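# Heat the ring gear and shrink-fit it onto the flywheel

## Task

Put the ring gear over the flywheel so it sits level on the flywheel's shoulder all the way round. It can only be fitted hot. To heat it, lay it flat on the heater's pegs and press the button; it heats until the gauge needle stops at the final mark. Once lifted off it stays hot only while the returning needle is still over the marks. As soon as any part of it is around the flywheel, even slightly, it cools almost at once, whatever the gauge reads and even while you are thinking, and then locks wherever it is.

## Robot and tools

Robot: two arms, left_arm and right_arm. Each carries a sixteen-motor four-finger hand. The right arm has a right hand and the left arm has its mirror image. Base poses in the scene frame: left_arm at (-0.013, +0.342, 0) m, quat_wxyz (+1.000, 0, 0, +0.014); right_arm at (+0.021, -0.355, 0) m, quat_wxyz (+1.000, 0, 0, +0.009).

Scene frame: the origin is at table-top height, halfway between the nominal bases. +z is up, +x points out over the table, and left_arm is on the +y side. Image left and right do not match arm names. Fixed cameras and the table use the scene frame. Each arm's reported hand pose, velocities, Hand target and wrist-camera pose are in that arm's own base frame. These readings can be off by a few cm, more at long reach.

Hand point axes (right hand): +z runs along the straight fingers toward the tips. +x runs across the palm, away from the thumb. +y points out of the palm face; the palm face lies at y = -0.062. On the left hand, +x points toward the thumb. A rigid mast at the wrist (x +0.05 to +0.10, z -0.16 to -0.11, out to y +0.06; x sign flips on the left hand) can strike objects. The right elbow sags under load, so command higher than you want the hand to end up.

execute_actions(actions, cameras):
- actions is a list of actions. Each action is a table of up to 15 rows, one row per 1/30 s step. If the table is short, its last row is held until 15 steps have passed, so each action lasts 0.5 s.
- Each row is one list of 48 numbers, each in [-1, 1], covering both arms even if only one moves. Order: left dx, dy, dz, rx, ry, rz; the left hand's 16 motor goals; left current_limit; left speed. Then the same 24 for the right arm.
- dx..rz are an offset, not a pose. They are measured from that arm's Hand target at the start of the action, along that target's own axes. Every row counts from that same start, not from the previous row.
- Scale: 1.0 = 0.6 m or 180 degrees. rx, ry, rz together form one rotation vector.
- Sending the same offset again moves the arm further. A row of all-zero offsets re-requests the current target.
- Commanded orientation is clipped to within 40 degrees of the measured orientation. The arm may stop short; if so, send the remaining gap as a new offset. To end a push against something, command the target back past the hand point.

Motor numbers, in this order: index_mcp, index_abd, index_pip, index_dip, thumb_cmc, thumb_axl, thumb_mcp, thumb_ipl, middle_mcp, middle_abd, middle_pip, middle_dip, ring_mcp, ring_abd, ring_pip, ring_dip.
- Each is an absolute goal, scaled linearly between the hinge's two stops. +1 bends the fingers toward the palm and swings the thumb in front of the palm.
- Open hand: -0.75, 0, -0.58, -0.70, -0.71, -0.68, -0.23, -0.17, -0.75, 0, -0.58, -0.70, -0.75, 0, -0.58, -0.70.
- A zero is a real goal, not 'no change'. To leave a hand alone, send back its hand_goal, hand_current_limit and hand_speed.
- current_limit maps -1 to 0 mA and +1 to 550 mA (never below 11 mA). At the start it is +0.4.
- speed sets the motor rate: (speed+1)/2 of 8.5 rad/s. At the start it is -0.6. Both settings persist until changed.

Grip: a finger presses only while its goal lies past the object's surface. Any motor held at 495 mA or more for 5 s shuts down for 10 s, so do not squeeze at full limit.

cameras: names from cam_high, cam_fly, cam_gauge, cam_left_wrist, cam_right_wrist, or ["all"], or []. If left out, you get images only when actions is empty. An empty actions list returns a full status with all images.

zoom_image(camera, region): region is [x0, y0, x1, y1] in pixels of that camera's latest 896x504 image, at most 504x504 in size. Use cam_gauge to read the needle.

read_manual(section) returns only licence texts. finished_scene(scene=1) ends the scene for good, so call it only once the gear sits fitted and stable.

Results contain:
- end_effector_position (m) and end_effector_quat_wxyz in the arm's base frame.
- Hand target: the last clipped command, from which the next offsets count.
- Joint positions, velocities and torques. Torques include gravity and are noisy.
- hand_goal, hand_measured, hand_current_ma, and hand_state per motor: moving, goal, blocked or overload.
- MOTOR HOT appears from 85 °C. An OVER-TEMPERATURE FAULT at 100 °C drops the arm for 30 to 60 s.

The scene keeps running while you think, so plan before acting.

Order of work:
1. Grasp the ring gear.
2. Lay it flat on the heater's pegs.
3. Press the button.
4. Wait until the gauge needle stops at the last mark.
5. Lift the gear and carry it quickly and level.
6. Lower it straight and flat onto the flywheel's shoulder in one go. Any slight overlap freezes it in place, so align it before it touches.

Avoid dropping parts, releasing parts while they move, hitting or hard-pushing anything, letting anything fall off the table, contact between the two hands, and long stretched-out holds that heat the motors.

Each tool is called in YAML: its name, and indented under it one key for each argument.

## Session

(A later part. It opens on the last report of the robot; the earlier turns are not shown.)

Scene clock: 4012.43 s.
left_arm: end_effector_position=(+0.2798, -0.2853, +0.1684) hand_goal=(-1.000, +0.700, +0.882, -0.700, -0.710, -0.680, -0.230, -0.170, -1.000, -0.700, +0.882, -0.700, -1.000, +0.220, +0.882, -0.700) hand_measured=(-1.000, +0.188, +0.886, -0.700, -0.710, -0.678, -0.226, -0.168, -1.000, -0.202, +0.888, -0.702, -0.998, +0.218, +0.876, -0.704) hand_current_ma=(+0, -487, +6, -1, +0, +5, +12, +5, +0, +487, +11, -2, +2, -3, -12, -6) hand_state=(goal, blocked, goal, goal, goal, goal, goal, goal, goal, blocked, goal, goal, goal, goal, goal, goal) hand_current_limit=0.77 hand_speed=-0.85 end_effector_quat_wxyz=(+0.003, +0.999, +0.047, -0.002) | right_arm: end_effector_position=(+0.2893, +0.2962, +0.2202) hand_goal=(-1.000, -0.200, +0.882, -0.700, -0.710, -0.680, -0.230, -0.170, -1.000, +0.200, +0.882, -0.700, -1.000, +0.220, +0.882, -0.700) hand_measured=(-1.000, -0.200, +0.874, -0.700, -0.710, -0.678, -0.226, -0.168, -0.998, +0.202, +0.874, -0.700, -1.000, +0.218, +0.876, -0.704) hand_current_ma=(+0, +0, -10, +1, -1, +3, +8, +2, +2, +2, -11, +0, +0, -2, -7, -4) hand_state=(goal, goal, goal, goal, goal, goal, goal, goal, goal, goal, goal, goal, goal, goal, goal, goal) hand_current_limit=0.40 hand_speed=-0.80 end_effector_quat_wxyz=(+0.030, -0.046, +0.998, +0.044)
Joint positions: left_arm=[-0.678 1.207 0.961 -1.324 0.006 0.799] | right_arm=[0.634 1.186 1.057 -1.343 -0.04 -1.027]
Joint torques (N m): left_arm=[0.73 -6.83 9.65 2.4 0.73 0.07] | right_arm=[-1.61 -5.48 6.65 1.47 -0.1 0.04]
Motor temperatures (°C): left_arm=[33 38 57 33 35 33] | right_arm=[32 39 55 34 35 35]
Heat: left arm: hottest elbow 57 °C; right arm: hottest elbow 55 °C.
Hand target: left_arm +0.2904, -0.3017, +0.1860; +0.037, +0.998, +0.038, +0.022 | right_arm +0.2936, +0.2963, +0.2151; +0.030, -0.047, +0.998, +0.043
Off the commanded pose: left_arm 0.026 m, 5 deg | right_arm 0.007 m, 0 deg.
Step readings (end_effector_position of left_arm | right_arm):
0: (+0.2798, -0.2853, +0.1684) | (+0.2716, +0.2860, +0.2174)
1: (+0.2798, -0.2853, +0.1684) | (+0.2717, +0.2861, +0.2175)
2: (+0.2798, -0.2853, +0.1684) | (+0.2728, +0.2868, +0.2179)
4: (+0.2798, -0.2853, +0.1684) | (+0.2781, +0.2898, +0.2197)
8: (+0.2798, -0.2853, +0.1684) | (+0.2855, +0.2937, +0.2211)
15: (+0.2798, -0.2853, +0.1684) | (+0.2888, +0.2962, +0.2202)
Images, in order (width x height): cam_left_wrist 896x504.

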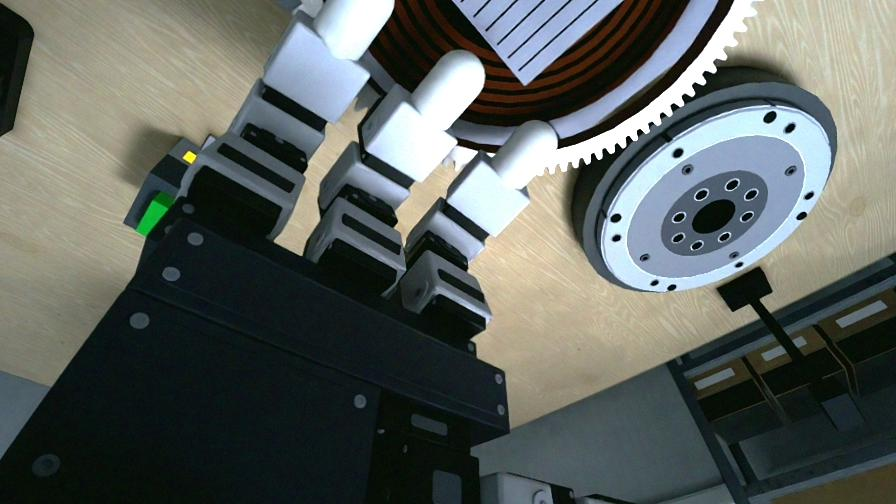

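execute_actions:
  actions:
    - [[0,0,0,0,0,0,-1,0.7,0.882,-0.7,-0.71,-0.68,-0.23,-0.17,-1,-0.7,0.882,-0.7,-1,0.22,0.882,-0.7,0.77,-0.85,0.016,-0.018,0.018,0,0,0,-1,-0.2,0.882,-0.7,-0.71,-0.68,-0.23,-0.17,-1,0.2,0.882,-0.7,-1,0.22,0.882,-0.7,0.4,-0.8]]
  cameras: ["cam_left_wrist","cam_gauge"]

Scene clock: 4019.73 s.
left_arm: end_effector_position=(+0.2798, -0.2852, +0.1683) hand_goal=(-1.000, +0.700, +0.882, -0.700, -0.710, -0.680, -0.230, -0.170, -1.000, -0.700, +0.882, -0.700, -1.000, +0.220, +0.882, -0.700) hand_measured=(-1.000, +0.188, +0.888, -0.700, -0.710, -0.678, -0.226, -0.168, -1.000, -0.202, +0.888, -0.702, -0.998, +0.218, +0.876, -0.704) hand_current_ma=(+0, -487, +12, -1, +0, +5, +12, +5, +0, +487, +14, -2, +2, -3, -12, -6) hand_state=(goal, blocked, goal, goal, goal, goal, goal, goal, goal, blocked, goal, goal, goal, goal, goal, goal) hand_current_limit=0.77 hand_speed=-0.85 end_effector_quat_wxyz=(+0.003, +0.999, +0.047, -0.002) | right_arm: end_effector_position=(+0.2881, +0.2926, +0.2136) hand_goal=(-1.000, -0.200, +0.882, -0.700, -0.710, -0.680, -0.230, -0.170, -1.000, +0.200, +0.882, -0.700, -1.000, +0.220, +0.882, -0.700) hand_measured=(-1.000, -0.200, +0.874, -0.700, -0.710, -0.678, -0.224, -0.168, -0.990, +0.192, +0.886, -0.700, -1.000, +0.218, +0.876, -0.704) hand_current_ma=(+0, +0, -10, +1, -1, +3, +10, +2, +16, -9, +6, +0, +0, -2, -7, -4) hand_state=(goal, goal, goal, goal, goal, goal, goal, goal, goal, goal, goal, goal, goal, goal, goal, goal) hand_current_limit=0.40 hand_speed=-0.80 end_effector_quat_wxyz=(+0.036, -0.048, +0.997, +0.049)
Joint positions: left_arm=[-0.678 1.207 0.96 -1.323 0.007 0.799] | right_arm=[0.625 1.17 1.023 -1.309 -0.043 -1.039]
Joint torques (N m): left_arm=[-0.03 -8.06 9.61 2.37 0.67 0.08] | right_arm=[-2.02 -6.89 5.16 0.99 -0.02 0.03]
Motor temperatures (°C): left_arm=[33 38 57 33 35 33] | right_arm=[32 39 54 34 35 35]
Heat: left arm: hottest elbow 57 °C; right arm: hottest elbow 54 °C.
Hand target: left_arm +0.2904, -0.3017, +0.1860; +0.037, +0.998, +0.039, +0.022 | right_arm +0.2858, +0.2857, +0.2029; +0.030, -0.047, +0.998, +0.043
Off the commanded pose: left_arm 0.026 m, 5 deg | right_arm 0.013 m, 1 deg.
Step readings (end_effector_position of left_arm | right_arm):
0: (+0.2798, -0.2853, +0.1684) | (+0.2893, +0.2962, +0.2202)
1: (+0.2798, -0.2853, +0.1684) | (+0.2894, +0.2963, +0.2202)
2: (+0.2798, -0.2853, +0.1684) | (+0.2895, +0.2961, +0.2194)
4: (+0.2798, -0.2853, +0.1684) | (+0.2894, +0.2949, +0.2149)
8: (+0.2798, -0.2852, +0.1683) | (+0.2887, +0.2929, +0.2133)
15: (+0.2798, -0.2852, +0.1683) | (+0.2882, +0.2926, +0.2136)
Images, in order (width x height): cam_gauge 896x504, cam_left_wrist 896x504.

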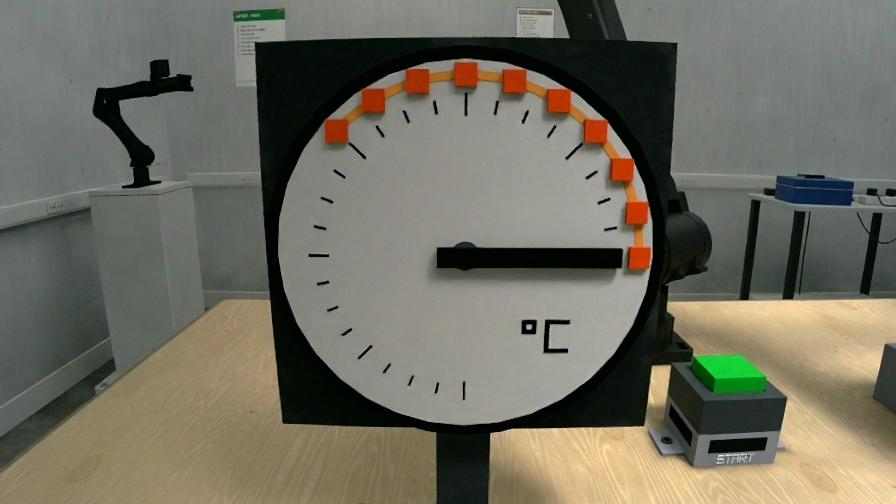

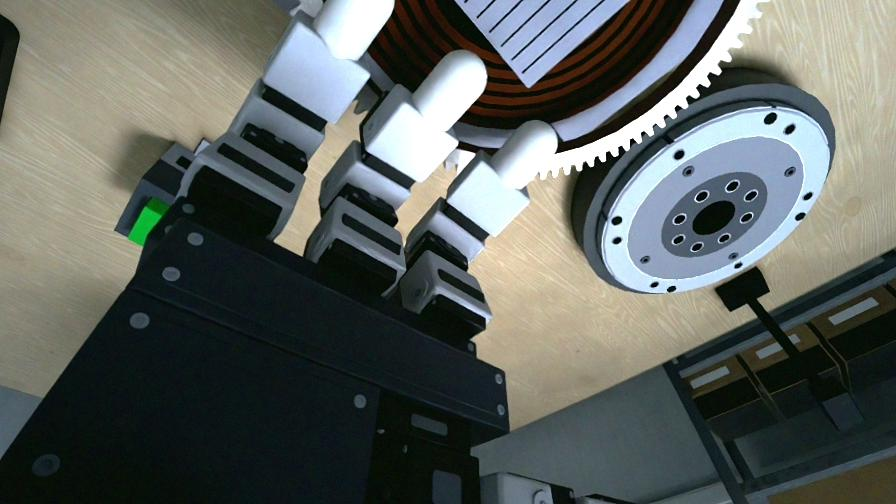

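execute_actions:
  actions:
    - [[0,0,0,0,0,0,-1,0.7,0.882,-0.7,-0.71,-0.68,-0.23,-0.17,-1,-0.7,0.882,-0.7,-1,0.22,0.882,-0.7,0.77,-0.85,0.002,-0.002,-0.035,0,0,0,-1,-0.2,0.882,-0.7,-0.71,-0.68,-0.23,-0.17,-1,0.2,0.882,-0.7,-1,0.22,0.882,-0.7,0.4,-0.8]]
    - [[0,0,0,0,0,0,-1,0.7,0.882,-0.7,-0.71,-0.68,-0.23,-0.17,-1,-0.7,0.882,-0.7,-1,0.22,0.882,-0.7,0.77,-0.85,0.02,-0.005,-0.0,0,0,0,-1,-0.2,0.882,-0.7,-0.71,-0.68,-0.23,-0.17,-1,0.2,0.882,-0.7,-1,0.22,0.882,-0.7,0.4,-0.8]]
  cameras: ["cam_left_wrist"]

Scene clock: 4030.17 s.
left_arm: end_effector_position=(+0.2798, -0.2852, +0.1683) hand_goal=(-1.000, +0.700, +0.882, -0.700, -0.710, -0.680, -0.230, -0.170, -1.000, -0.700, +0.882, -0.700, -1.000, +0.220, +0.882, -0.700) hand_measured=(-1.000, +0.188, +0.888, -0.700, -0.710, -0.678, -0.226, -0.168, -1.000, -0.202, +0.888, -0.702, -0.998, +0.218, +0.876, -0.704) hand_current_ma=(+0, -487, +12, -1, +0, +5, +12, +5, +0, +487, +14, -2, +2, -3, -12, -6) hand_state=(goal, blocked, goal, goal, goal, goal, goal, goal, goal, blocked, goal, goal, goal, goal, goal, goal) hand_current_limit=0.77 hand_speed=-0.85 end_effector_quat_wxyz=(+0.003, +0.999, +0.047, -0.002) | right_arm: end_effector_position=(+0.2776, +0.2821, +0.2250) hand_goal=(-1.000, -0.200, +0.882, -0.700, -0.710, -0.680, -0.230, -0.170, -1.000, +0.200, +0.882, -0.700, -1.000, +0.220, +0.882, -0.700) hand_measured=(-1.000, -0.200, +0.874, -0.700, -0.710, -0.678, -0.224, -0.168, -0.998, +0.196, +0.882, -0.700, -1.000, +0.218, +0.876, -0.704) hand_current_ma=(+0, +0, -10, +1, -1, +3, +10, +2, +3, -3, +0, +0, +0, -2, -7, -4) hand_state=(goal, goal, goal, goal, goal, goal, goal, goal, goal, goal, goal, goal, goal, goal, goal, goal) hand_current_limit=0.40 hand_speed=-0.80 end_effector_quat_wxyz=(+0.034, -0.046, +0.997, +0.048)
Joint positions: left_arm=[-0.678 1.207 0.96 -1.323 0.007 0.799] | right_arm=[0.618 1.129 1.023 -1.356 -0.043 -1.043]
Joint torques (N m): left_arm=[0.56 -7.71 9.89 2.3 0.71 0.03] | right_arm=[-1.03 -6.71 6.16 0.35 -0.02 0.08]
Motor temperatures (°C): left_arm=[33 37 57 33 35 33] | right_arm=[32 39 53 34 35 35]
Heat: left arm: hottest elbow 57 °C; right arm: hottest elbow 53 °C.
Hand target: left_arm +0.2904, -0.3017, +0.1860; +0.037, +0.998, +0.039, +0.022 | right_arm +0.2718, +0.2785, +0.2226; +0.030, -0.047, +0.998, +0.043
Off the commanded pose: left_arm 0.026 m, 5 deg | right_arm 0.007 m, 1 deg.
Step readings (end_effector_position of left_arm | right_arm):
0: (+0.2798, -0.2852, +0.1683) | (+0.2880, +0.2926, +0.2136)
1: (+0.2798, -0.2852, +0.1683) | (+0.2880, +0.2926, +0.2138)
2: (+0.2798, -0.2852, +0.1683) | (+0.2879, +0.2926, +0.2139)
4: (+0.2798, -0.2852, +0.1683) | (+0.2870, +0.2918, +0.2142)
8: (+0.2798, -0.2852, +0.1683) | (+0.2832, +0.2900, +0.2137)
15: (+0.2798, -0.2852, +0.1683) | (+0.2812, +0.2853, +0.2134)
16: (+0.2798, -0.2852, +0.1683) | (+0.2813, +0.2851, +0.2135)
17: (+0.2798, -0.2852, +0.1683) | (+0.2811, +0.2848, +0.2138)
19: (+0.2798, -0.2852, +0.1683) | (+0.2804, +0.2842, +0.2154)
23: (+0.2798, -0.2852, +0.1683) | (+0.2786, +0.2829, +0.2218)
30: (+0.2798, -0.2852, +0.1683) | (+0.2777, +0.2821, +0.2250)
Images, in order (width x height): cam_left_wrist 896x504.

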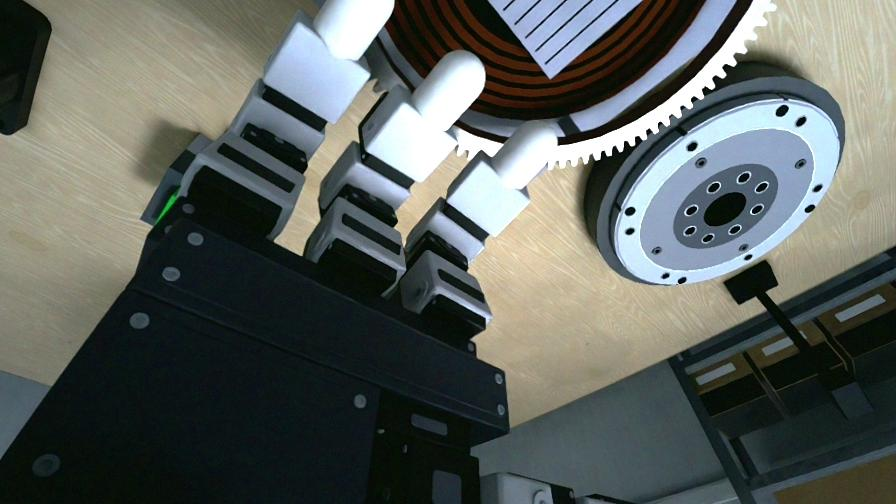

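execute_actions:
  actions:
    - [[0,0,0,0,0,0,-1,0.7,0.882,-0.7,-0.71,-0.68,-0.23,-0.17,-1,-0.7,0.882,-0.7,-1,0.22,0.882,-0.7,0.77,-0.85,-0.005,0.003,0.03,-0.002,0,0,-1,-0.2,0.882,-0.7,-0.71,-0.68,-0.23,-0.17,-1,0.2,0.882,-0.7,-1,0.22,0.882,-0.7,0.4,-0.8]]
  cameras: ["cam_left_wrist"]

zoom_image:
  camera: "cam_left_wrist"
  region: [360, 60, 560, 260]

Scene clock: 4035.43 s.
left_arm: end_effector_position=(+0.2798, -0.2852, +0.1683) hand_goal=(-1.000, +0.700, +0.882, -0.700, -0.710, -0.680, -0.230, -0.170, -1.000, -0.700, +0.882, -0.700, -1.000, +0.220, +0.882, -0.700) hand_measured=(-1.000, +0.188, +0.888, -0.700, -0.710, -0.678, -0.226, -0.168, -1.000, -0.202, +0.888, -0.702, -0.998, +0.218, +0.876, -0.704) hand_current_ma=(+0, -487, +12, -1, +0, +5, +12, +5, +0, +487, +14, -2, +2, -3, -12, -6) hand_state=(goal, blocked, goal, goal, goal, goal, goal, goal, goal, blocked, goal, goal, goal, goal, goal, goal) hand_current_limit=0.77 hand_speed=-0.85 end_effector_quat_wxyz=(+0.003, +0.999, +0.047, -0.002) | right_arm: end_effector_position=(+0.2749, +0.2802, +0.2105) hand_goal=(-1.000, -0.200, +0.882, -0.700, -0.710, -0.680, -0.230, -0.170, -1.000, +0.200, +0.882, -0.700, -1.000, +0.220, +0.882, -0.700) hand_measured=(-1.000, -0.200, +0.874, -0.700, -0.710, -0.678, -0.224, -0.168, -0.998, +0.196, +0.882, -0.700, -1.000, +0.218, +0.876, -0.704) hand_current_ma=(+0, +0, -10, +1, -1, +3, +10, +2, +3, -3, +0, +0, +0, -2, -7, -4) hand_state=(goal, goal, goal, goal, goal, goal, goal, goal, goal, goal, goal, goal, goal, goal, goal, goal) hand_current_limit=0.40 hand_speed=-0.80 end_effector_quat_wxyz=(+0.031, -0.046, +0.997, +0.046)
Joint positions: left_arm=[-0.678 1.207 0.96 -1.323 0.007 0.799] | right_arm=[0.618 1.129 0.986 -1.326 -0.043 -1.043]
Joint torques (N m): left_arm=[-0.03 -7 9.69 2.65 0.73 0.08] | right_arm=[-0.85 -5.25 6.24 1.42 -0.27 0.09]
Motor temperatures (°C): left_arm=[33 37 57 33 35 33] | right_arm=[32 39 53 34 35 35]
Heat: left arm: hottest elbow 57 °C; right arm: hottest elbow 53 °C.
Hand target: left_arm +0.2904, -0.3017, +0.1860; +0.037, +0.998, +0.039, +0.022 | right_arm +0.2756, +0.2822, +0.2050; +0.030, -0.047, +0.997, +0.046
Off the commanded pose: left_arm 0.026 m, 5 deg | right_arm 0.006 m, 0 deg.
Step readings (end_effector_position of left_arm | right_arm):
0: (+0.2798, -0.2852, +0.1683) | (+0.2776, +0.2821, +0.2250)
1: (+0.2798, -0.2852, +0.1683) | (+0.2775, +0.2820, +0.2248)
2: (+0.2798, -0.2852, +0.1683) | (+0.2771, +0.2817, +0.2239)
4: (+0.2798, -0.2852, +0.1683) | (+0.2759, +0.2809, +0.2196)
8: (+0.2798, -0.2852, +0.1683) | (+0.2736, +0.2792, +0.2110)
15: (+0.2798, -0.2852, +0.1683) | (+0.2748, +0.2801, +0.2105)
Images, in order (width x height): cam_left_wrist 896x504.

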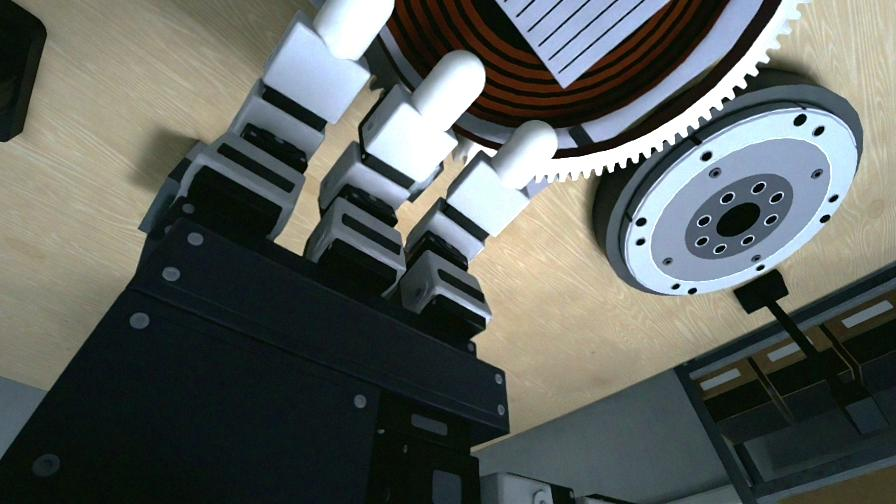

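Scaled by 2.520 from the camera's 896x504 image, which has a finer 1280x720 frame.

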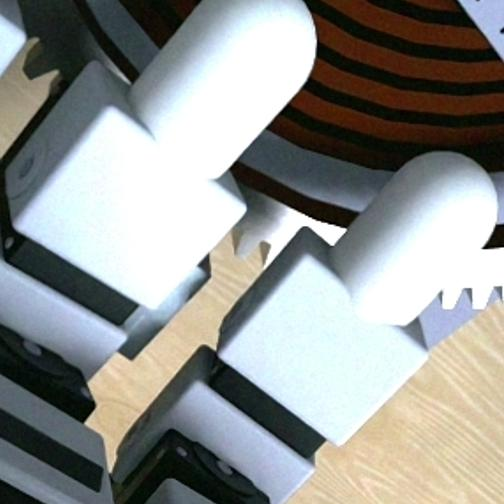

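execute_actions:
  actions:
    - [[0,0,0,0,0,0,-1,0.7,0.882,-0.7,-0.71,-0.68,-0.23,-0.17,-1,-0.7,0.882,-0.7,-1,0.22,0.882,-0.7,0.77,-0.85,-0.005,0.005,0.031,-0.002,0,0,-1,-0.2,0.882,-0.7,-0.71,-0.68,-0.23,-0.17,-1,0.2,0.882,-0.7,-1,0.22,0.882,-0.7,0.4,-0.8]]
  cameras: ["cam_left_wrist","cam_fly"]

zoom_image:
  camera: "cam_left_wrist"
  region: [360, 60, 560, 260]

Scene clock: 4046.77 s.
left_arm: end_effector_position=(+0.2798, -0.2852, +0.1683) hand_goal=(-1.000, +0.700, +0.882, -0.700, -0.710, -0.680, -0.230, -0.170, -1.000, -0.700, +0.882, -0.700, -1.000, +0.220, +0.882, -0.700) hand_measured=(-1.000, +0.188, +0.888, -0.700, -0.710, -0.678, -0.226, -0.168, -1.000, -0.202, +0.888, -0.702, -0.998, +0.218, +0.876, -0.704) hand_current_ma=(+0, -487, +12, -1, +0, +5, +12, +5, +0, +487, +14, -2, +2, -3, -12, -6) hand_state=(goal, blocked, goal, goal, goal, goal, goal, goal, goal, blocked, goal, goal, goal, goal, goal, goal) hand_current_limit=0.77 hand_speed=-0.85 end_effector_quat_wxyz=(+0.003, +0.999, +0.047, -0.002) | right_arm: end_effector_position=(+0.2777, +0.2836, +0.1916) hand_goal=(-1.000, -0.200, +0.882, -0.700, -0.710, -0.680, -0.230, -0.170, -1.000, +0.200, +0.882, -0.700, -1.000, +0.220, +0.882, -0.700) hand_measured=(-1.000, -0.200, +0.874, -0.700, -0.710, -0.678, -0.224, -0.168, -0.998, +0.198, +0.882, -0.700, -1.000, +0.218, +0.876, -0.704) hand_current_ma=(+0, +0, -10, +1, -1, +3, +10, +2, +2, -2, +0, +0, +0, -2, -7, -4) hand_state=(goal, goal, goal, goal, goal, goal, goal, goal, goal, goal, goal, goal, goal, goal, goal, goal) hand_current_limit=0.40 hand_speed=-0.80 end_effector_quat_wxyz=(+0.028, -0.046, +0.997, +0.048)
Joint positions: left_arm=[-0.678 1.207 0.96 -1.323 0.007 0.799] | right_arm=[0.618 1.153 0.953 -1.273 -0.05 -1.043]
Joint torques (N m): left_arm=[0.38 -6.59 9.52 2.47 0.69 0.08] | right_arm=[-1.2 -4.78 6.31 1.78 -0.15 0.09]
Motor temperatures (°C): left_arm=[33 37 57 33 35 33] | right_arm=[32 39 52 34 35 35]
Heat: left arm: hottest elbow 57 °C; right arm: hottest elbow 52 °C.
Hand target: left_arm +0.2904, -0.3017, +0.1860; +0.037, +0.998, +0.039, +0.022 | right_arm +0.2794, +0.2871, +0.1869; +0.029, -0.047, +0.997, +0.050
Off the commanded pose: left_arm 0.026 m, 5 deg | right_arm 0.006 m, 0 deg.
Step readings (end_effector_position of left_arm | right_arm):
0: (+0.2798, -0.2852, +0.1683) | (+0.2749, +0.2802, +0.2105)
1: (+0.2798, -0.2852, +0.1683) | (+0.2750, +0.2804, +0.2106)
2: (+0.2798, -0.2852, +0.1683) | (+0.2754, +0.2808, +0.2101)
4: (+0.2798, -0.2852, +0.1683) | (+0.2769, +0.2823, +0.2076)
8: (+0.2798, -0.2852, +0.1683) | (+0.2773, +0.2831, +0.1969)
15: (+0.2798, -0.2852, +0.1683) | (+0.2777, +0.2836, +0.1916)
Images, in order (width x height): cam_fly 896x504, cam_left_wrist 896x504.

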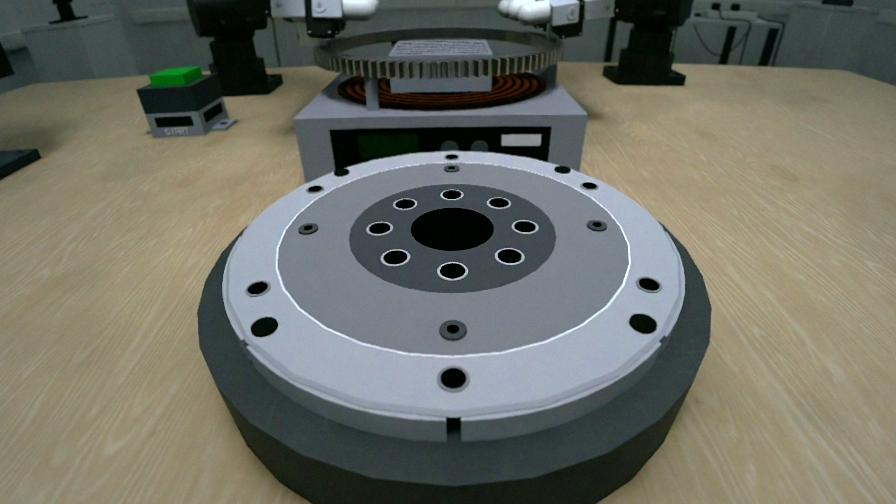

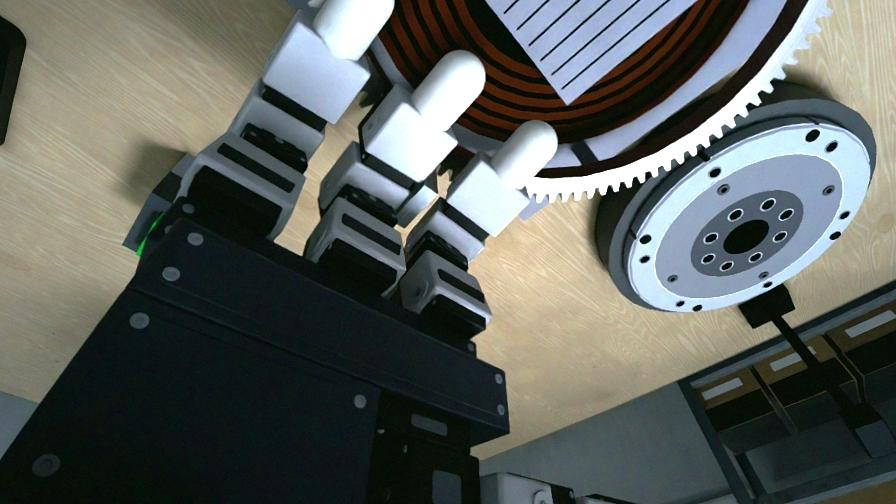

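Scaled by 2.520 from the camera's 896x504 image, which has a finer 1280x720 frame.

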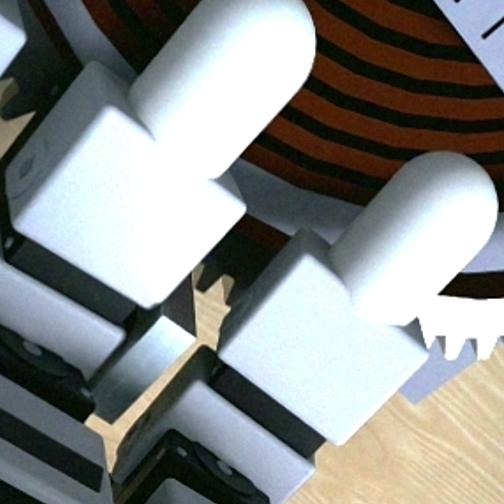

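execute_actions:
  actions:
    - [[0,0,0,0,0,0,-1,0.7,0.882,-0.7,-0.71,-0.68,-0.23,-0.17,-1,-0.7,0.882,-0.7,-1,0.22,0.882,-0.7,0.77,-0.85,-0.004,0.001,0.013,0.002,0,0,-1,-0.2,0.882,-0.7,-0.71,-0.68,-0.23,-0.17,-1,0.2,0.882,-0.7,-1,0.22,0.882,-0.7,0.4,-0.8]]
  cameras: ["cam_left_wrist","cam_fly"]

zoom_image:
  camera: "cam_left_wrist"
  region: [360, 60, 560, 260]

Scene clock: 4055.77 s.
left_arm: end_effector_position=(+0.2798, -0.2852, +0.1683) hand_goal=(-1.000, +0.700, +0.882, -0.700, -0.710, -0.680, -0.230, -0.170, -1.000, -0.700, +0.882, -0.700, -1.000, +0.220, +0.882, -0.700) hand_measured=(-1.000, +0.188, +0.888, -0.700, -0.710, -0.678, -0.226, -0.168, -1.000, -0.202, +0.888, -0.702, -0.998, +0.218, +0.876, -0.704) hand_current_ma=(+0, -487, +12, -1, +0, +5, +12, +5, +0, +487, +14, -2, +2, -3, -12, -6) hand_state=(goal, blocked, goal, goal, goal, goal, goal, goal, goal, blocked, goal, goal, goal, goal, goal, goal) hand_current_limit=0.77 hand_speed=-0.85 end_effector_quat_wxyz=(+0.003, +0.999, +0.047, -0.002) | right_arm: end_effector_position=(+0.2784, +0.2852, +0.1850) hand_goal=(-1.000, -0.200, +0.882, -0.700, -0.710, -0.680, -0.230, -0.170, -1.000, +0.200, +0.882, -0.700, -1.000, +0.220, +0.882, -0.700) hand_measured=(-1.000, -0.200, +0.874, -0.700, -0.710, -0.678, -0.224, -0.168, -0.998, +0.198, +0.882, -0.700, -1.000, +0.218, +0.880, -0.704) hand_current_ma=(+0, +0, -10, +1, -1, +3, +10, +2, +1, -2, +0, +0, +0, -2, -3, -4) hand_state=(goal, goal, goal, goal, goal, goal, goal, goal, goal, goal, goal, goal, goal, goal, goal, goal) hand_current_limit=0.40 hand_speed=-0.80 end_effector_quat_wxyz=(+0.025, -0.047, +0.997, +0.046)
Joint positions: left_arm=[-0.678 1.207 0.96 -1.323 0.007 0.799] | right_arm=[0.621 1.165 0.946 -1.259 -0.05 -1.043]
Joint torques (N m): left_arm=[-0.73 -7.06 9.35 2.62 0.61 0.05] | right_arm=[-1.26 -5.83 6.42 1.95 0.01 0.12]
Motor temperatures (°C): left_arm=[33 37 57 33 35 33] | right_arm=[32 39 52 34 35 35]
Heat: left arm: hottest elbow 57 °C; right arm: hottest elbow 52 °C.
Hand target: left_arm +0.2904, -0.3017, +0.1860; +0.037, +0.998, +0.039, +0.022 | right_arm +0.2822, +0.2887, +0.1794; +0.030, -0.047, +0.997, +0.046
Off the commanded pose: left_arm 0.026 m, 5 deg | right_arm 0.008 m, 0 deg.
Step readings (end_effector_position of left_arm | right_arm):
0: (+0.2798, -0.2852, +0.1683) | (+0.2777, +0.2836, +0.1916)
1: (+0.2798, -0.2852, +0.1683) | (+0.2777, +0.2836, +0.1916)
2: (+0.2798, -0.2852, +0.1683) | (+0.2778, +0.2837, +0.1916)
4: (+0.2798, -0.2852, +0.1683) | (+0.2780, +0.2840, +0.1907)
8: (+0.2798, -0.2852, +0.1683) | (+0.2782, +0.2849, +0.1870)
15: (+0.2798, -0.2852, +0.1683) | (+0.2784, +0.2852, +0.1850)
Images, in order (width x height): cam_fly 896x504, cam_left_wrist 896x504.

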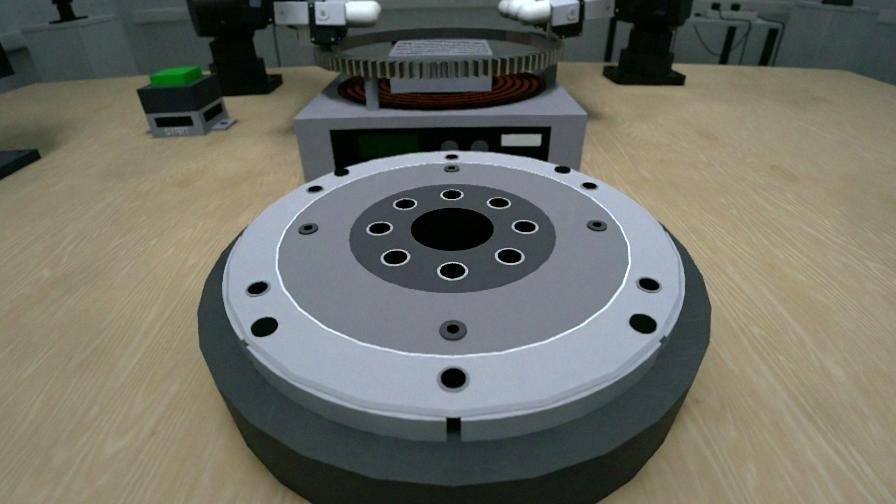

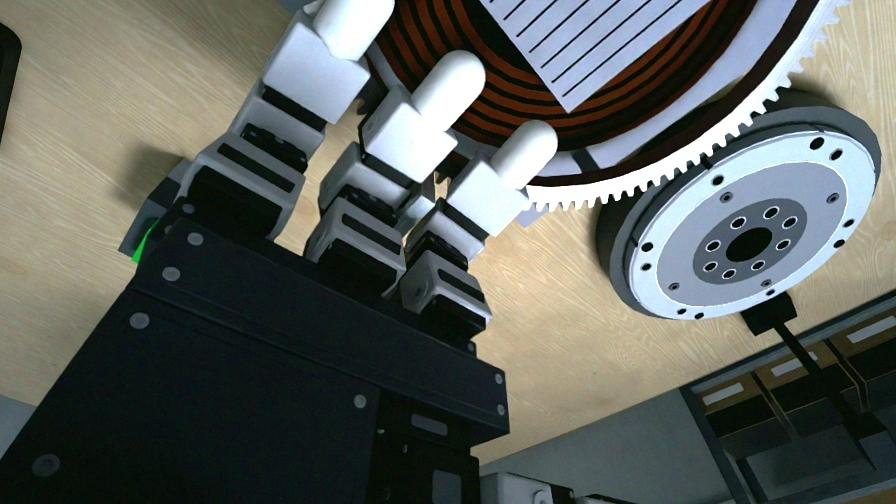

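Scaled by 2.520 from the camera's 896x504 image, which has a finer 1280x720 frame.

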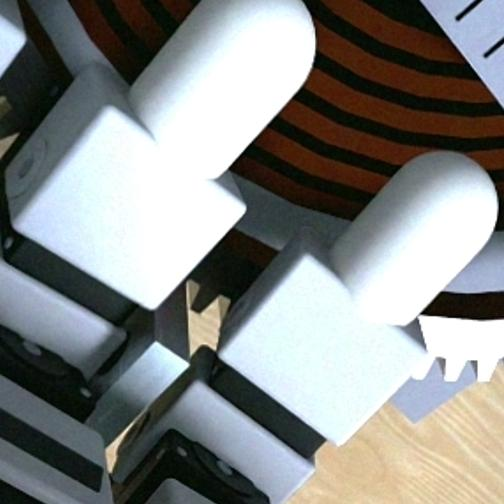

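execute_actions:
  actions:
    - [[0,0,0,0,0,0,-1,0.7,0.882,-0.7,-0.71,-0.68,-0.23,-0.17,-1,-0.7,0.882,-0.7,-1,0.22,0.882,-0.7,0.77,-0.85,-0.001,-0.004,0.0,0.0,0,0,-1,0.7,0.882,-0.7,-0.71,-0.68,-0.23,-0.17,-1,-0.7,0.882,-0.7,-1,0.22,0.882,-0.7,0.77,-0.85]]
    - [[0,0,0,0,0,0,-1,0.7,0.882,-0.7,-0.71,-0.68,-0.23,-0.17,-1,-0.7,0.882,-0.7,-1,0.22,0.882,-0.7,0.77,-0.85,0,0,0,0.0,0,0,-1,0.7,0.882,-0.7,-0.71,-0.68,-0.23,-0.17,-1,-0.7,0.882,-0.7,-1,0.22,0.882,-0.7,0.77,-0.85]]
    - [[0,0,0,0,0,0,-1,0.7,0.882,-0.7,-0.71,-0.68,-0.23,-0.17,-1,-0.7,0.882,-0.7,-1,0.22,0.882,-0.7,0.77,-0.85,0,0,0,0.0,0,0,-1,0.7,0.882,-0.7,-0.71,-0.68,-0.23,-0.17,-1,-0.7,0.882,-0.7,-1,0.22,0.882,-0.7,0.77,-0.85]]
  cameras: ["cam_left_wrist","cam_gauge"]

zoom_image:
  camera: "cam_left_wrist"
  region: [360, 60, 560, 260]

Scene clock: 4067.17 s.
left_arm: end_effector_position=(+0.2798, -0.2852, +0.1683) hand_goal=(-1.000, +0.700, +0.882, -0.700, -0.710, -0.680, -0.230, -0.170, -1.000, -0.700, +0.882, -0.700, -1.000, +0.220, +0.882, -0.700) hand_measured=(-1.000, +0.188, +0.888, -0.700, -0.710, -0.678, -0.226, -0.168, -1.000, -0.202, +0.888, -0.702, -0.998, +0.218, +0.876, -0.704) hand_current_ma=(+0, -487, +12, -1, +0, +5, +12, +5, +0, +487, +14, -2, +2, -3, -12, -6) hand_state=(goal, blocked, goal, goal, goal, goal, goal, goal, goal, blocked, goal, goal, goal, goal, goal, goal) hand_current_limit=0.77 hand_speed=-0.85 end_effector_quat_wxyz=(+0.003, +0.999, +0.047, -0.002) | right_arm: end_effector_position=(+0.2759, +0.2847, +0.1825) hand_goal=(-1.000, +0.700, +0.882, -0.700, -0.710, -0.680, -0.230, -0.170, -1.000, -0.700, +0.882, -0.700, -1.000, +0.220, +0.882, -0.700) hand_measured=(-1.000, +0.194, +0.886, -0.700, -0.710, -0.678, -0.224, -0.168, -1.000, -0.114, +0.890, -0.700, -0.988, +0.214, +0.900, -0.704) hand_current_ma=(+0, -487, +4, +1, -1, +3, +10, +2, +0, +487, +11, +0, +24, -7, +37, -4) hand_state=(goal, blocked, goal, goal, goal, goal, goal, goal, goal, blocked, goal, goal, goal, goal, goal, goal) hand_current_limit=0.77 hand_speed=-0.85 end_effector_quat_wxyz=(+0.021, -0.047, +0.998, +0.047)
Joint positions: left_arm=[-0.678 1.207 0.96 -1.323 0.007 0.799] | right_arm=[0.621 1.165 0.94 -1.26 -0.056 -1.043]
Joint torques (N m): left_arm=[0.79 -6.71 9.73 2.54 0.66 0.06] | right_arm=[-1.44 -5.42 6.5 2.06 0.16 0.06]
Motor temperatures (°C): left_arm=[33 37 57 33 35 33] | right_arm=[32 38 51 35 35 35]
Heat: left arm: hottest elbow 57 °C; right arm: hottest elbow 51 °C.
Hand target: left_arm +0.2904, -0.3017, +0.1860; +0.037, +0.998, +0.039, +0.022 | right_arm +0.2830, +0.2864, +0.1792; +0.030, -0.047, +0.997, +0.046
Off the commanded pose: left_arm 0.026 m, 5 deg | right_arm 0.008 m, 1 deg.
Step readings (end_effector_position of left_arm | right_arm):
0: (+0.2798, -0.2852, +0.1683) | (+0.2784, +0.2852, +0.1850)
1: (+0.2798, -0.2852, +0.1683) | (+0.2784, +0.2852, +0.1850)
2: (+0.2798, -0.2852, +0.1683) | (+0.2784, +0.2852, +0.1850)
4: (+0.2798, -0.2852, +0.1683) | (+0.2784, +0.2852, +0.1850)
8: (+0.2798, -0.2852, +0.1683) | (+0.2780, +0.2849, +0.1843)
15: (+0.2798, -0.2852, +0.1683) | (+0.2770, +0.2848, +0.1833)
16: (+0.2798, -0.2852, +0.1683) | (+0.2768, +0.2847, +0.1832)
17: (+0.2798, -0.2852, +0.1683) | (+0.2766, +0.2847, +0.1829)
19: (+0.2798, -0.2852, +0.1683) | (+0.2761, +0.2847, +0.1826)
23: (+0.2798, -0.2852, +0.1683) | (+0.2759, +0.2847, +0.1825)
30: (+0.2798, -0.2852, +0.1683) | (+0.2759, +0.2847, +0.1825)
31: (+0.2798, -0.2852, +0.1683) | (+0.2759, +0.2847, +0.1825)
32: (+0.2798, -0.2852, +0.1683) | (+0.2759, +0.2847, +0.1825)
34: (+0.2798, -0.2852, +0.1683) | (+0.2759, +0.2847, +0.1825)
38: (+0.2798, -0.2852, +0.1683) | (+0.2759, +0.2847, +0.1825)
45: (+0.2798, -0.2852, +0.1683) | (+0.2759, +0.2847, +0.1825)
Images, in order (width x height): cam_gauge 896x504, cam_left_wrist 896x504.

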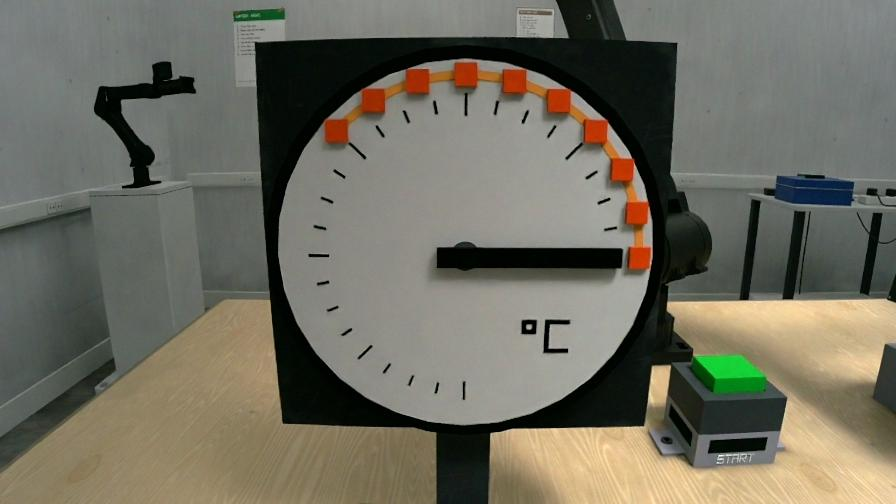

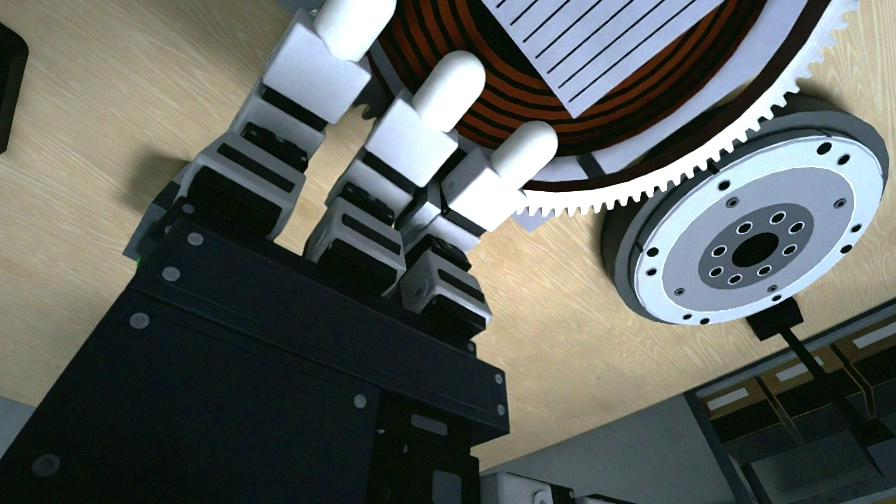

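Scaled by 2.520 from the camera's 896x504 image, which has a finer 1280x720 frame.

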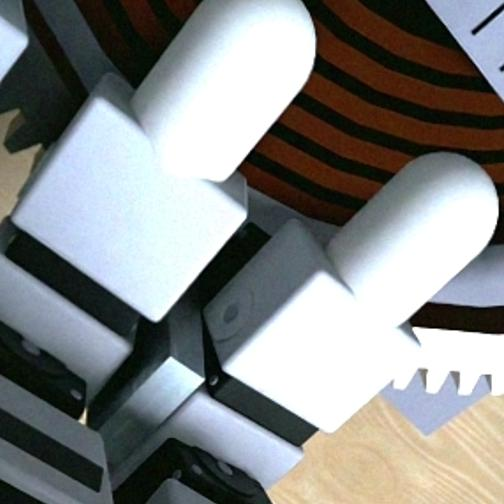

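execute_actions:
  actions:
    - [[0,0,0,0,0,0,-1,0.7,0.882,-0.7,-0.71,-0.68,-0.23,-0.17,-1,-0.7,0.882,-0.7,-1,0.22,0.882,-0.7,0.77,-0.85,0,0,0,0,0,0,-1,-0.2,0.882,-0.7,-0.71,-0.68,-0.23,-0.17,-1,0.2,0.882,-0.7,-1,0.22,0.882,-0.7,0.4,-0.9]]
    - [[0,0,0,0,0,0,-1,0.7,0.882,-0.7,-0.71,-0.68,-0.23,-0.17,-1,-0.7,0.882,-0.7,-1,0.22,0.882,-0.7,0.77,-0.85,0,0,0,0,0,0,-1,-0.2,0.882,-0.7,-0.71,-0.68,-0.23,-0.17,-1,0.2,0.882,-0.7,-1,0.22,0.882,-0.7,0.4,-0.85]]
    - [[0,0,0,0,0,0,-1,0.7,0.882,-0.7,-0.71,-0.68,-0.23,-0.17,-1,-0.7,0.882,-0.7,-1,0.22,0.882,-0.7,0.77,-0.85,-0.001,-0.013,-0.001,0.0165,0,0,-1,-0.2,0.882,-0.7,-0.71,-0.68,-0.23,-0.17,-1,0.2,0.882,-0.7,-1,0.22,0.882,-0.7,0.4,-0.85]]
  cameras: ["cam_left_wrist"]

zoom_image:
  camera: "cam_left_wrist"
  region: [360, 60, 560, 260]

Scene clock: 4097.93 s.
left_arm: end_effector_position=(+0.2798, -0.2852, +0.1683) hand_goal=(-1.000, +0.700, +0.882, -0.700, -0.710, -0.680, -0.230, -0.170, -1.000, -0.700, +0.882, -0.700, -1.000, +0.220, +0.882, -0.700) hand_measured=(-1.000, +0.188, +0.888, -0.700, -0.710, -0.678, -0.226, -0.168, -1.000, -0.202, +0.888, -0.702, -0.998, +0.218, +0.876, -0.704) hand_current_ma=(+0, -487, +12, -1, +0, +5, +12, +5, +0, +487, +14, -2, +2, -3, -12, -6) hand_state=(goal, blocked, goal, goal, goal, goal, goal, goal, goal, blocked, goal, goal, goal, goal, goal, goal) hand_current_limit=0.77 hand_speed=-0.85 end_effector_quat_wxyz=(+0.003, +0.999, +0.047, -0.002) | right_arm: end_effector_position=(+0.2780, +0.2811, +0.1802) hand_goal=(-1.000, -0.200, +0.882, -0.700, -0.710, -0.680, -0.230, -0.170, -1.000, +0.200, +0.882, -0.700, -1.000, +0.220, +0.882, -0.700) hand_measured=(-0.996, -0.196, +0.882, -0.700, -0.710, -0.678, -0.224, -0.168, -0.984, +0.196, +0.888, -0.700, -0.968, +0.218, +0.904, -0.704) hand_current_ma=(+6, +4, +0, +1, -1, +3, +10, +2, +33, -3, +9, +0, +78, -2, +46, -4) hand_state=(goal, goal, goal, goal, goal, goal, goal, goal, goal, goal, goal, goal, blocked, goal, blocked, goal) hand_current_limit=0.40 hand_speed=-0.85 end_effector_quat_wxyz=(+0.028, -0.048, +0.998, +0.034)
Joint positions: left_arm=[-0.678 1.207 0.96 -1.323 0.007 0.799] | right_arm=[0.623 1.165 0.94 -1.262 -0.025 -1.043]
Joint torques (N m): left_arm=[0.44 -6.53 9.44 2.45 0.68 0.02] | right_arm=[-2.14 -4.89 7.97 0.28 0.69 0.13]
Motor temperatures (°C): left_arm=[33 37 57 33 35 33] | right_arm=[32 38 51 35 35 35]
Heat: left arm: hottest elbow 57 °C; right arm: hottest elbow 51 °C.
Hand target: left_arm +0.2904, -0.3017, +0.1860; +0.037, +0.998, +0.039, +0.022 | right_arm +0.2843, +0.2787, +0.1791; +0.031, -0.046, +0.998, +0.021
Off the commanded pose: left_arm 0.026 m, 5 deg | right_arm 0.007 m, 2 deg.
Step readings (end_effector_position of left_arm | right_arm):
0: (+0.2798, -0.2852, +0.1683) | (+0.2759, +0.2847, +0.1825)
1: (+0.2798, -0.2852, +0.1683) | (+0.2759, +0.2847, +0.1825)
2: (+0.2798, -0.2852, +0.1683) | (+0.2759, +0.2847, +0.1825)
4: (+0.2798, -0.2852, +0.1683) | (+0.2759, +0.2847, +0.1825)
8: (+0.2798, -0.2852, +0.1683) | (+0.2759, +0.2847, +0.1825)
15: (+0.2798, -0.2852, +0.1683) | (+0.2759, +0.2847, +0.1825)
16: (+0.2798, -0.2852, +0.1683) | (+0.2760, +0.2847, +0.1825)
17: (+0.2798, -0.2852, +0.1683) | (+0.2762, +0.2848, +0.1825)
19: (+0.2798, -0.2852, +0.1683) | (+0.2769, +0.2849, +0.1826)
23: (+0.2798, -0.2852, +0.1683) | (+0.2773, +0.2852, +0.1828)
30: (+0.2798, -0.2852, +0.1683) | (+0.2776, +0.2853, +0.1828)
31: (+0.2798, -0.2852, +0.1683) | (+0.2777, +0.2851, +0.1828)
32: (+0.2798, -0.2852, +0.1683) | (+0.2782, +0.2846, +0.1825)
34: (+0.2798, -0.2852, +0.1683) | (+0.2782, +0.2837, +0.1818)
38: (+0.2798, -0.2852, +0.1683) | (+0.2780, +0.2818, +0.1806)
45: (+0.2798, -0.2852, +0.1683) | (+0.2780, +0.2811, +0.1802)
Images, in order (width x height): cam_left_wrist 896x504.

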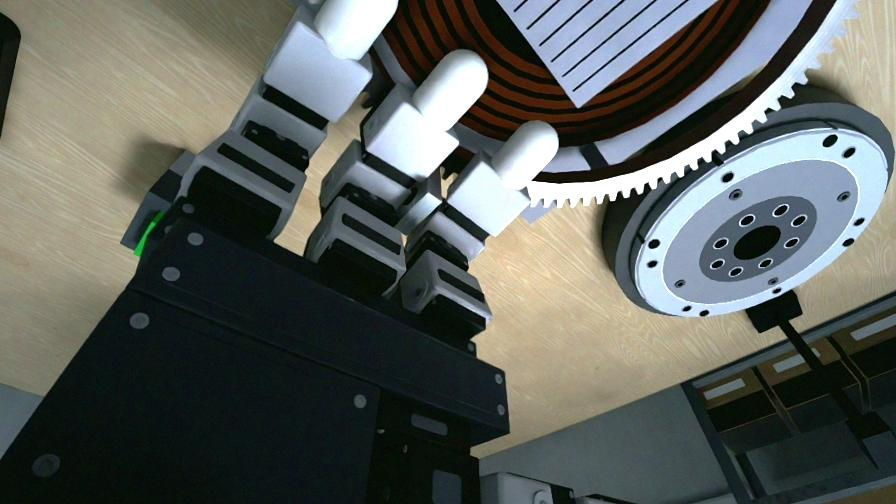

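Scaled by 2.520 from the camera's 896x504 image, which has a finer 1280x720 frame.

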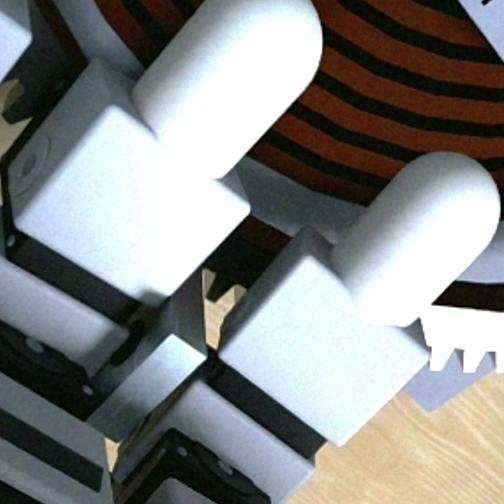

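execute_actions:
  actions:
    - [[0,0,0,0,0,0,-1,0.7,0.882,-0.7,-0.71,-0.68,-0.23,-0.17,-1,-0.7,0.882,-0.7,-1,0.22,0.882,-0.7,0.77,-0.85,-0.001,-0.009,-0.008,0.008,0,0,-1,-0.2,0.882,-0.7,-0.71,-0.68,-0.23,-0.17,-1,0.2,0.882,-0.7,-1,0.22,0.882,-0.7,0.4,-0.85]]
  cameras: ["cam_left_wrist"]

zoom_image:
  camera: "cam_left_wrist"
  region: [360, 60, 560, 260]

Scene clock: 4106.70 s.
left_arm: end_effector_position=(+0.2798, -0.2852, +0.1683) hand_goal=(-1.000, +0.700, +0.882, -0.700, -0.710, -0.680, -0.230, -0.170, -1.000, -0.700, +0.882, -0.700, -1.000, +0.220, +0.882, -0.700) hand_measured=(-1.000, +0.188, +0.888, -0.700, -0.710, -0.678, -0.226, -0.168, -1.000, -0.202, +0.888, -0.702, -0.998, +0.218, +0.876, -0.704) hand_current_ma=(+0, -487, +12, -1, +0, +5, +12, +5, +0, +487, +14, -2, +2, -3, -12, -6) hand_state=(goal, blocked, goal, goal, goal, goal, goal, goal, goal, blocked, goal, goal, goal, goal, goal, goal) hand_current_limit=0.77 hand_speed=-0.85 end_effector_quat_wxyz=(+0.003, +0.999, +0.047, -0.002) | right_arm: end_effector_position=(+0.2780, +0.2738, +0.1773) hand_goal=(-1.000, -0.200, +0.882, -0.700, -0.710, -0.680, -0.230, -0.170, -1.000, +0.200, +0.882, -0.700, -1.000, +0.220, +0.882, -0.700) hand_measured=(-0.984, -0.196, +0.894, -0.700, -0.710, -0.678, -0.224, -0.168, -0.978, +0.196, +0.906, -0.700, -0.996, +0.218, +0.882, -0.704) hand_current_ma=(+32, +4, +20, +1, -1, +3, +10, +2, +51, -3, +52, +0, +6, -2, +0, -4) hand_state=(goal, goal, goal, goal, goal, goal, goal, goal, blocked, goal, blocked, goal, goal, goal, goal, goal) hand_current_limit=0.40 hand_speed=-0.85 end_effector_quat_wxyz=(+0.030, -0.048, +0.998, +0.014)
Joint positions: left_arm=[-0.678 1.207 0.96 -1.323 0.007 0.799] | right_arm=[0.623 1.165 0.942 -1.283 0.008 -1.043]
Joint torques (N m): left_arm=[-0.62 -7.24 9.58 2.43 0.69 0.04] | right_arm=[-1.26 -5.13 8.58 -0.21 0.35 0.04]
Motor temperatures (°C): left_arm=[33 37 57 33 35 33] | right_arm=[32 38 51 34 35 35]
Heat: left arm: hottest elbow 57 °C; right arm: hottest elbow 51 °C.
Hand target: left_arm +0.2904, -0.3017, +0.1860; +0.037, +0.998, +0.039, +0.022 | right_arm +0.2851, +0.2731, +0.1838; +0.031, -0.046, +0.998, +0.008
Off the commanded pose: left_arm 0.026 m, 5 deg | right_arm 0.010 m, 1 deg.
Step readings (end_effector_position of left_arm | right_arm):
0: (+0.2798, -0.2852, +0.1683) | (+0.2780, +0.2811, +0.1802)
1: (+0.2798, -0.2852, +0.1683) | (+0.2780, +0.2809, +0.1801)
2: (+0.2798, -0.2852, +0.1683) | (+0.2779, +0.2801, +0.1797)
4: (+0.2798, -0.2852, +0.1683) | (+0.2780, +0.2777, +0.1789)
8: (+0.2798, -0.2852, +0.1683) | (+0.2780, +0.2746, +0.1776)
15: (+0.2798, -0.2852, +0.1683) | (+0.2779, +0.2739, +0.1773)
Images, in order (width x height): cam_left_wrist 896x504.

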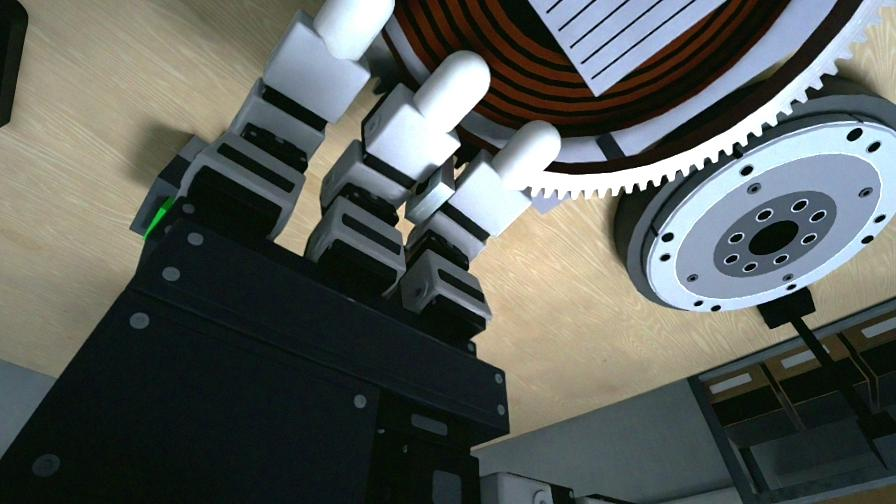

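Scaled by 2.520 from the camera's 896x504 image, which has a finer 1280x720 frame.

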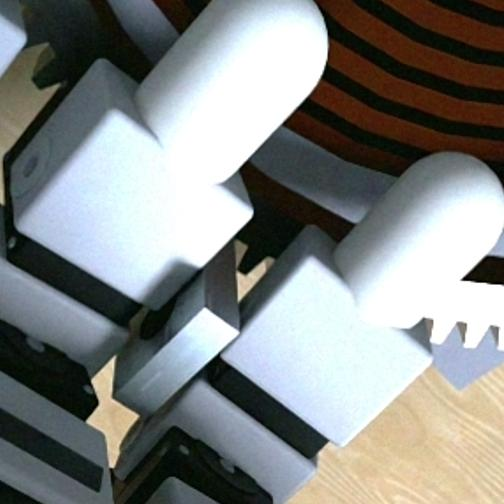

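execute_actions:
  actions:
    - [[0,0,0,0,0,0,-1,0.7,0.882,-0.7,-0.71,-0.68,-0.23,-0.17,-1,-0.7,0.882,-0.7,-1,0.22,0.882,-0.7,0.77,-0.85,0.002,0.006,-0.02,-0.002,0,0,-1,-0.2,0.882,-0.7,-0.71,-0.68,-0.23,-0.17,-1,0.2,0.882,-0.7,-1,0.22,0.882,-0.7,0.4,-0.85]]
  cameras: []

Scene clock: 4115.50 s.
left_arm: end_effector_position=(+0.2798, -0.2852, +0.1683) hand_goal=(-1.000, +0.700, +0.882, -0.700, -0.710, -0.680, -0.230, -0.170, -1.000, -0.700, +0.882, -0.700, -1.000, +0.220, +0.882, -0.700) hand_measured=(-1.000, +0.188, +0.888, -0.700, -0.710, -0.678, -0.226, -0.168, -1.000, -0.202, +0.888, -0.702, -0.998, +0.218, +0.876, -0.704) hand_current_ma=(+0, -487, +12, -1, +0, +5, +12, +5, +0, +487, +14, -2, +2, -3, -12, -6) hand_state=(goal, blocked, goal, goal, goal, goal, goal, goal, goal, blocked, goal, goal, goal, goal, goal, goal) hand_current_limit=0.77 hand_speed=-0.85 end_effector_quat_wxyz=(+0.003, +0.999, +0.047, -0.002) | right_arm: end_effector_position=(+0.2738, +0.2699, +0.1772) hand_goal=(-1.000, -0.200, +0.882, -0.700, -0.710, -0.680, -0.230, -0.170, -1.000, +0.200, +0.882, -0.700, -1.000, +0.220, +0.882, -0.700) hand_measured=(-0.984, -0.196, +0.894, -0.700, -0.710, -0.678, -0.224, -0.168, -0.992, +0.196, +0.890, -0.700, -0.996, +0.218, +0.882, -0.704) hand_current_ma=(+32, +3, +20, +1, -1, +3, +10, +2, +15, -3, +10, +0, +6, -2, +0, -4) hand_state=(goal, goal, goal, goal, goal, goal, goal, goal, goal, goal, goal, goal, goal, goal, goal, goal) hand_current_limit=0.40 hand_speed=-0.85 end_effector_quat_wxyz=(+0.020, -0.048, +0.999, +0.006)
Joint positions: left_arm=[-0.678 1.207 0.96 -1.323 0.007 0.799] | right_arm=[0.623 1.165 0.947 -1.314 0.013 -1.043]
Joint torques (N m): left_arm=[0.44 -6.89 9.89 2.54 0.71 0.05] | right_arm=[-0.56 -5.25 9.89 -0.05 0.03 0.16]
Motor temperatures (°C): left_arm=[33 37 57 33 35 33] | right_arm=[32 38 52 34 35 35]
Heat: left arm: hottest elbow 57 °C; right arm: hottest elbow 52 °C.
Hand target: left_arm +0.2904, -0.3017, +0.1860; +0.037, +0.998, +0.039, +0.022 | right_arm +0.2828, +0.2763, +0.1956; +0.031, -0.046, +0.998, +0.011
Off the commanded pose: left_arm 0.026 m, 5 deg | right_arm 0.022 m, 1 deg.
Step readings (end_effector_position of left_arm | right_arm):
0: (+0.2798, -0.2852, +0.1683) | (+0.2780, +0.2738, +0.1773)
1: (+0.2798, -0.2852, +0.1683) | (+0.2780, +0.2738, +0.1774)
2: (+0.2798, -0.2852, +0.1683) | (+0.2778, +0.2736, +0.1777)
4: (+0.2798, -0.2852, +0.1683) | (+0.2765, +0.2720, +0.1774)
8: (+0.2798, -0.2852, +0.1683) | (+0.2744, +0.2704, +0.1774)
15: (+0.2798, -0.2852, +0.1683) | (+0.2738, +0.2699, +0.1772)
No camera images: "cameras" was empty.

execute_actions:
  actions:
    - [[0,0,0,0,0,0,-1,0.7,0.882,-0.7,-0.71,-0.68,-0.23,-0.17,-1,-0.7,0.882,-0.7,-1,0.22,0.882,-0.7,0.77,-0.85,-0.003,0.007,-0.02,0,0,0,-1,-0.2,0.882,-0.7,-0.71,-0.68,-0.23,-0.17,-1,0.2,0.882,-0.7,-1,0.22,0.882,-0.7,0.4,-0.85]]
  cameras: []

Scene clock: 4121.50 s.
left_arm: end_effector_position=(+0.2798, -0.2852, +0.1683) hand_goal=(-1.000, +0.700, +0.882, -0.700, -0.710, -0.680, -0.230, -0.170, -1.000, -0.700, +0.882, -0.700, -1.000, +0.220, +0.882, -0.700) hand_measured=(-1.000, +0.188, +0.888, -0.700, -0.710, -0.678, -0.226, -0.168, -1.000, -0.202, +0.888, -0.702, -0.998, +0.218, +0.876, -0.704) hand_current_ma=(+0, -487, +12, -1, +0, +5, +12, +5, +0, +487, +14, -2, +2, -3, -12, -6) hand_state=(goal, blocked, goal, goal, goal, goal, goal, goal, goal, blocked, goal, goal, goal, goal, goal, goal) hand_current_limit=0.77 hand_speed=-0.85 end_effector_quat_wxyz=(+0.003, +0.999, +0.047, -0.002) | right_arm: end_effector_position=(+0.2731, +0.2692, +0.1848) hand_goal=(-1.000, -0.200, +0.882, -0.700, -0.710, -0.680, -0.230, -0.170, -1.000, +0.200, +0.882, -0.700, -1.000, +0.220, +0.882, -0.700) hand_measured=(-0.996, -0.198, +0.880, -0.700, -0.710, -0.678, -0.224, -0.168, -0.996, +0.196, +0.882, -0.700, -0.996, +0.218, +0.882, -0.704) hand_current_ma=(+5, +2, -2, +1, -1, +3, +10, +2, +5, -3, +0, +0, +5, -2, +0, -4) hand_state=(goal, goal, goal, goal, goal, goal, goal, goal, goal, goal, goal, goal, goal, goal, goal, goal) hand_current_limit=0.40 hand_speed=-0.85 end_effector_quat_wxyz=(+0.016, -0.045, +0.999, +0.001)
Joint positions: left_arm=[-0.678 1.207 0.96 -1.323 0.007 0.799] | right_arm=[0.625 1.165 0.97 -1.349 0.015 -1.037]
Joint torques (N m): left_arm=[0.26 -7.3 9.73 2.39 0.66 0.08] | right_arm=[-0.44 -5.36 10.77 -0.14 -0.05 0.12]
Motor temperatures (°C): left_arm=[33 37 57 33 35 33] | right_arm=[32 38 53 34 35 35]
Heat: left arm: hottest elbow 57 °C; right arm: hottest elbow 53 °C.
Hand target: left_arm +0.2904, -0.3017, +0.1860; +0.037, +0.998, +0.039, +0.022 | right_arm +0.2835, +0.2804, +0.2079; +0.031, -0.046, +0.998, +0.011
Off the commanded pose: left_arm 0.026 m, 5 deg | right_arm 0.028 m, 2 deg.
Step readings (end_effector_position of left_arm | right_arm):
0: (+0.2798, -0.2852, +0.1683) | (+0.2738, +0.2699, +0.1772)
1: (+0.2798, -0.2852, +0.1683) | (+0.2738, +0.2699, +0.1774)
2: (+0.2798, -0.2852, +0.1683) | (+0.2737, +0.2698, +0.1779)
4: (+0.2798, -0.2852, +0.1683) | (+0.2735, +0.2693, +0.1796)
8: (+0.2798, -0.2852, +0.1683) | (+0.2731, +0.2692, +0.1832)
15: (+0.2798, -0.2852, +0.1683) | (+0.2731, +0.2692, +0.1847)
No camera images: "cameras" was empty.


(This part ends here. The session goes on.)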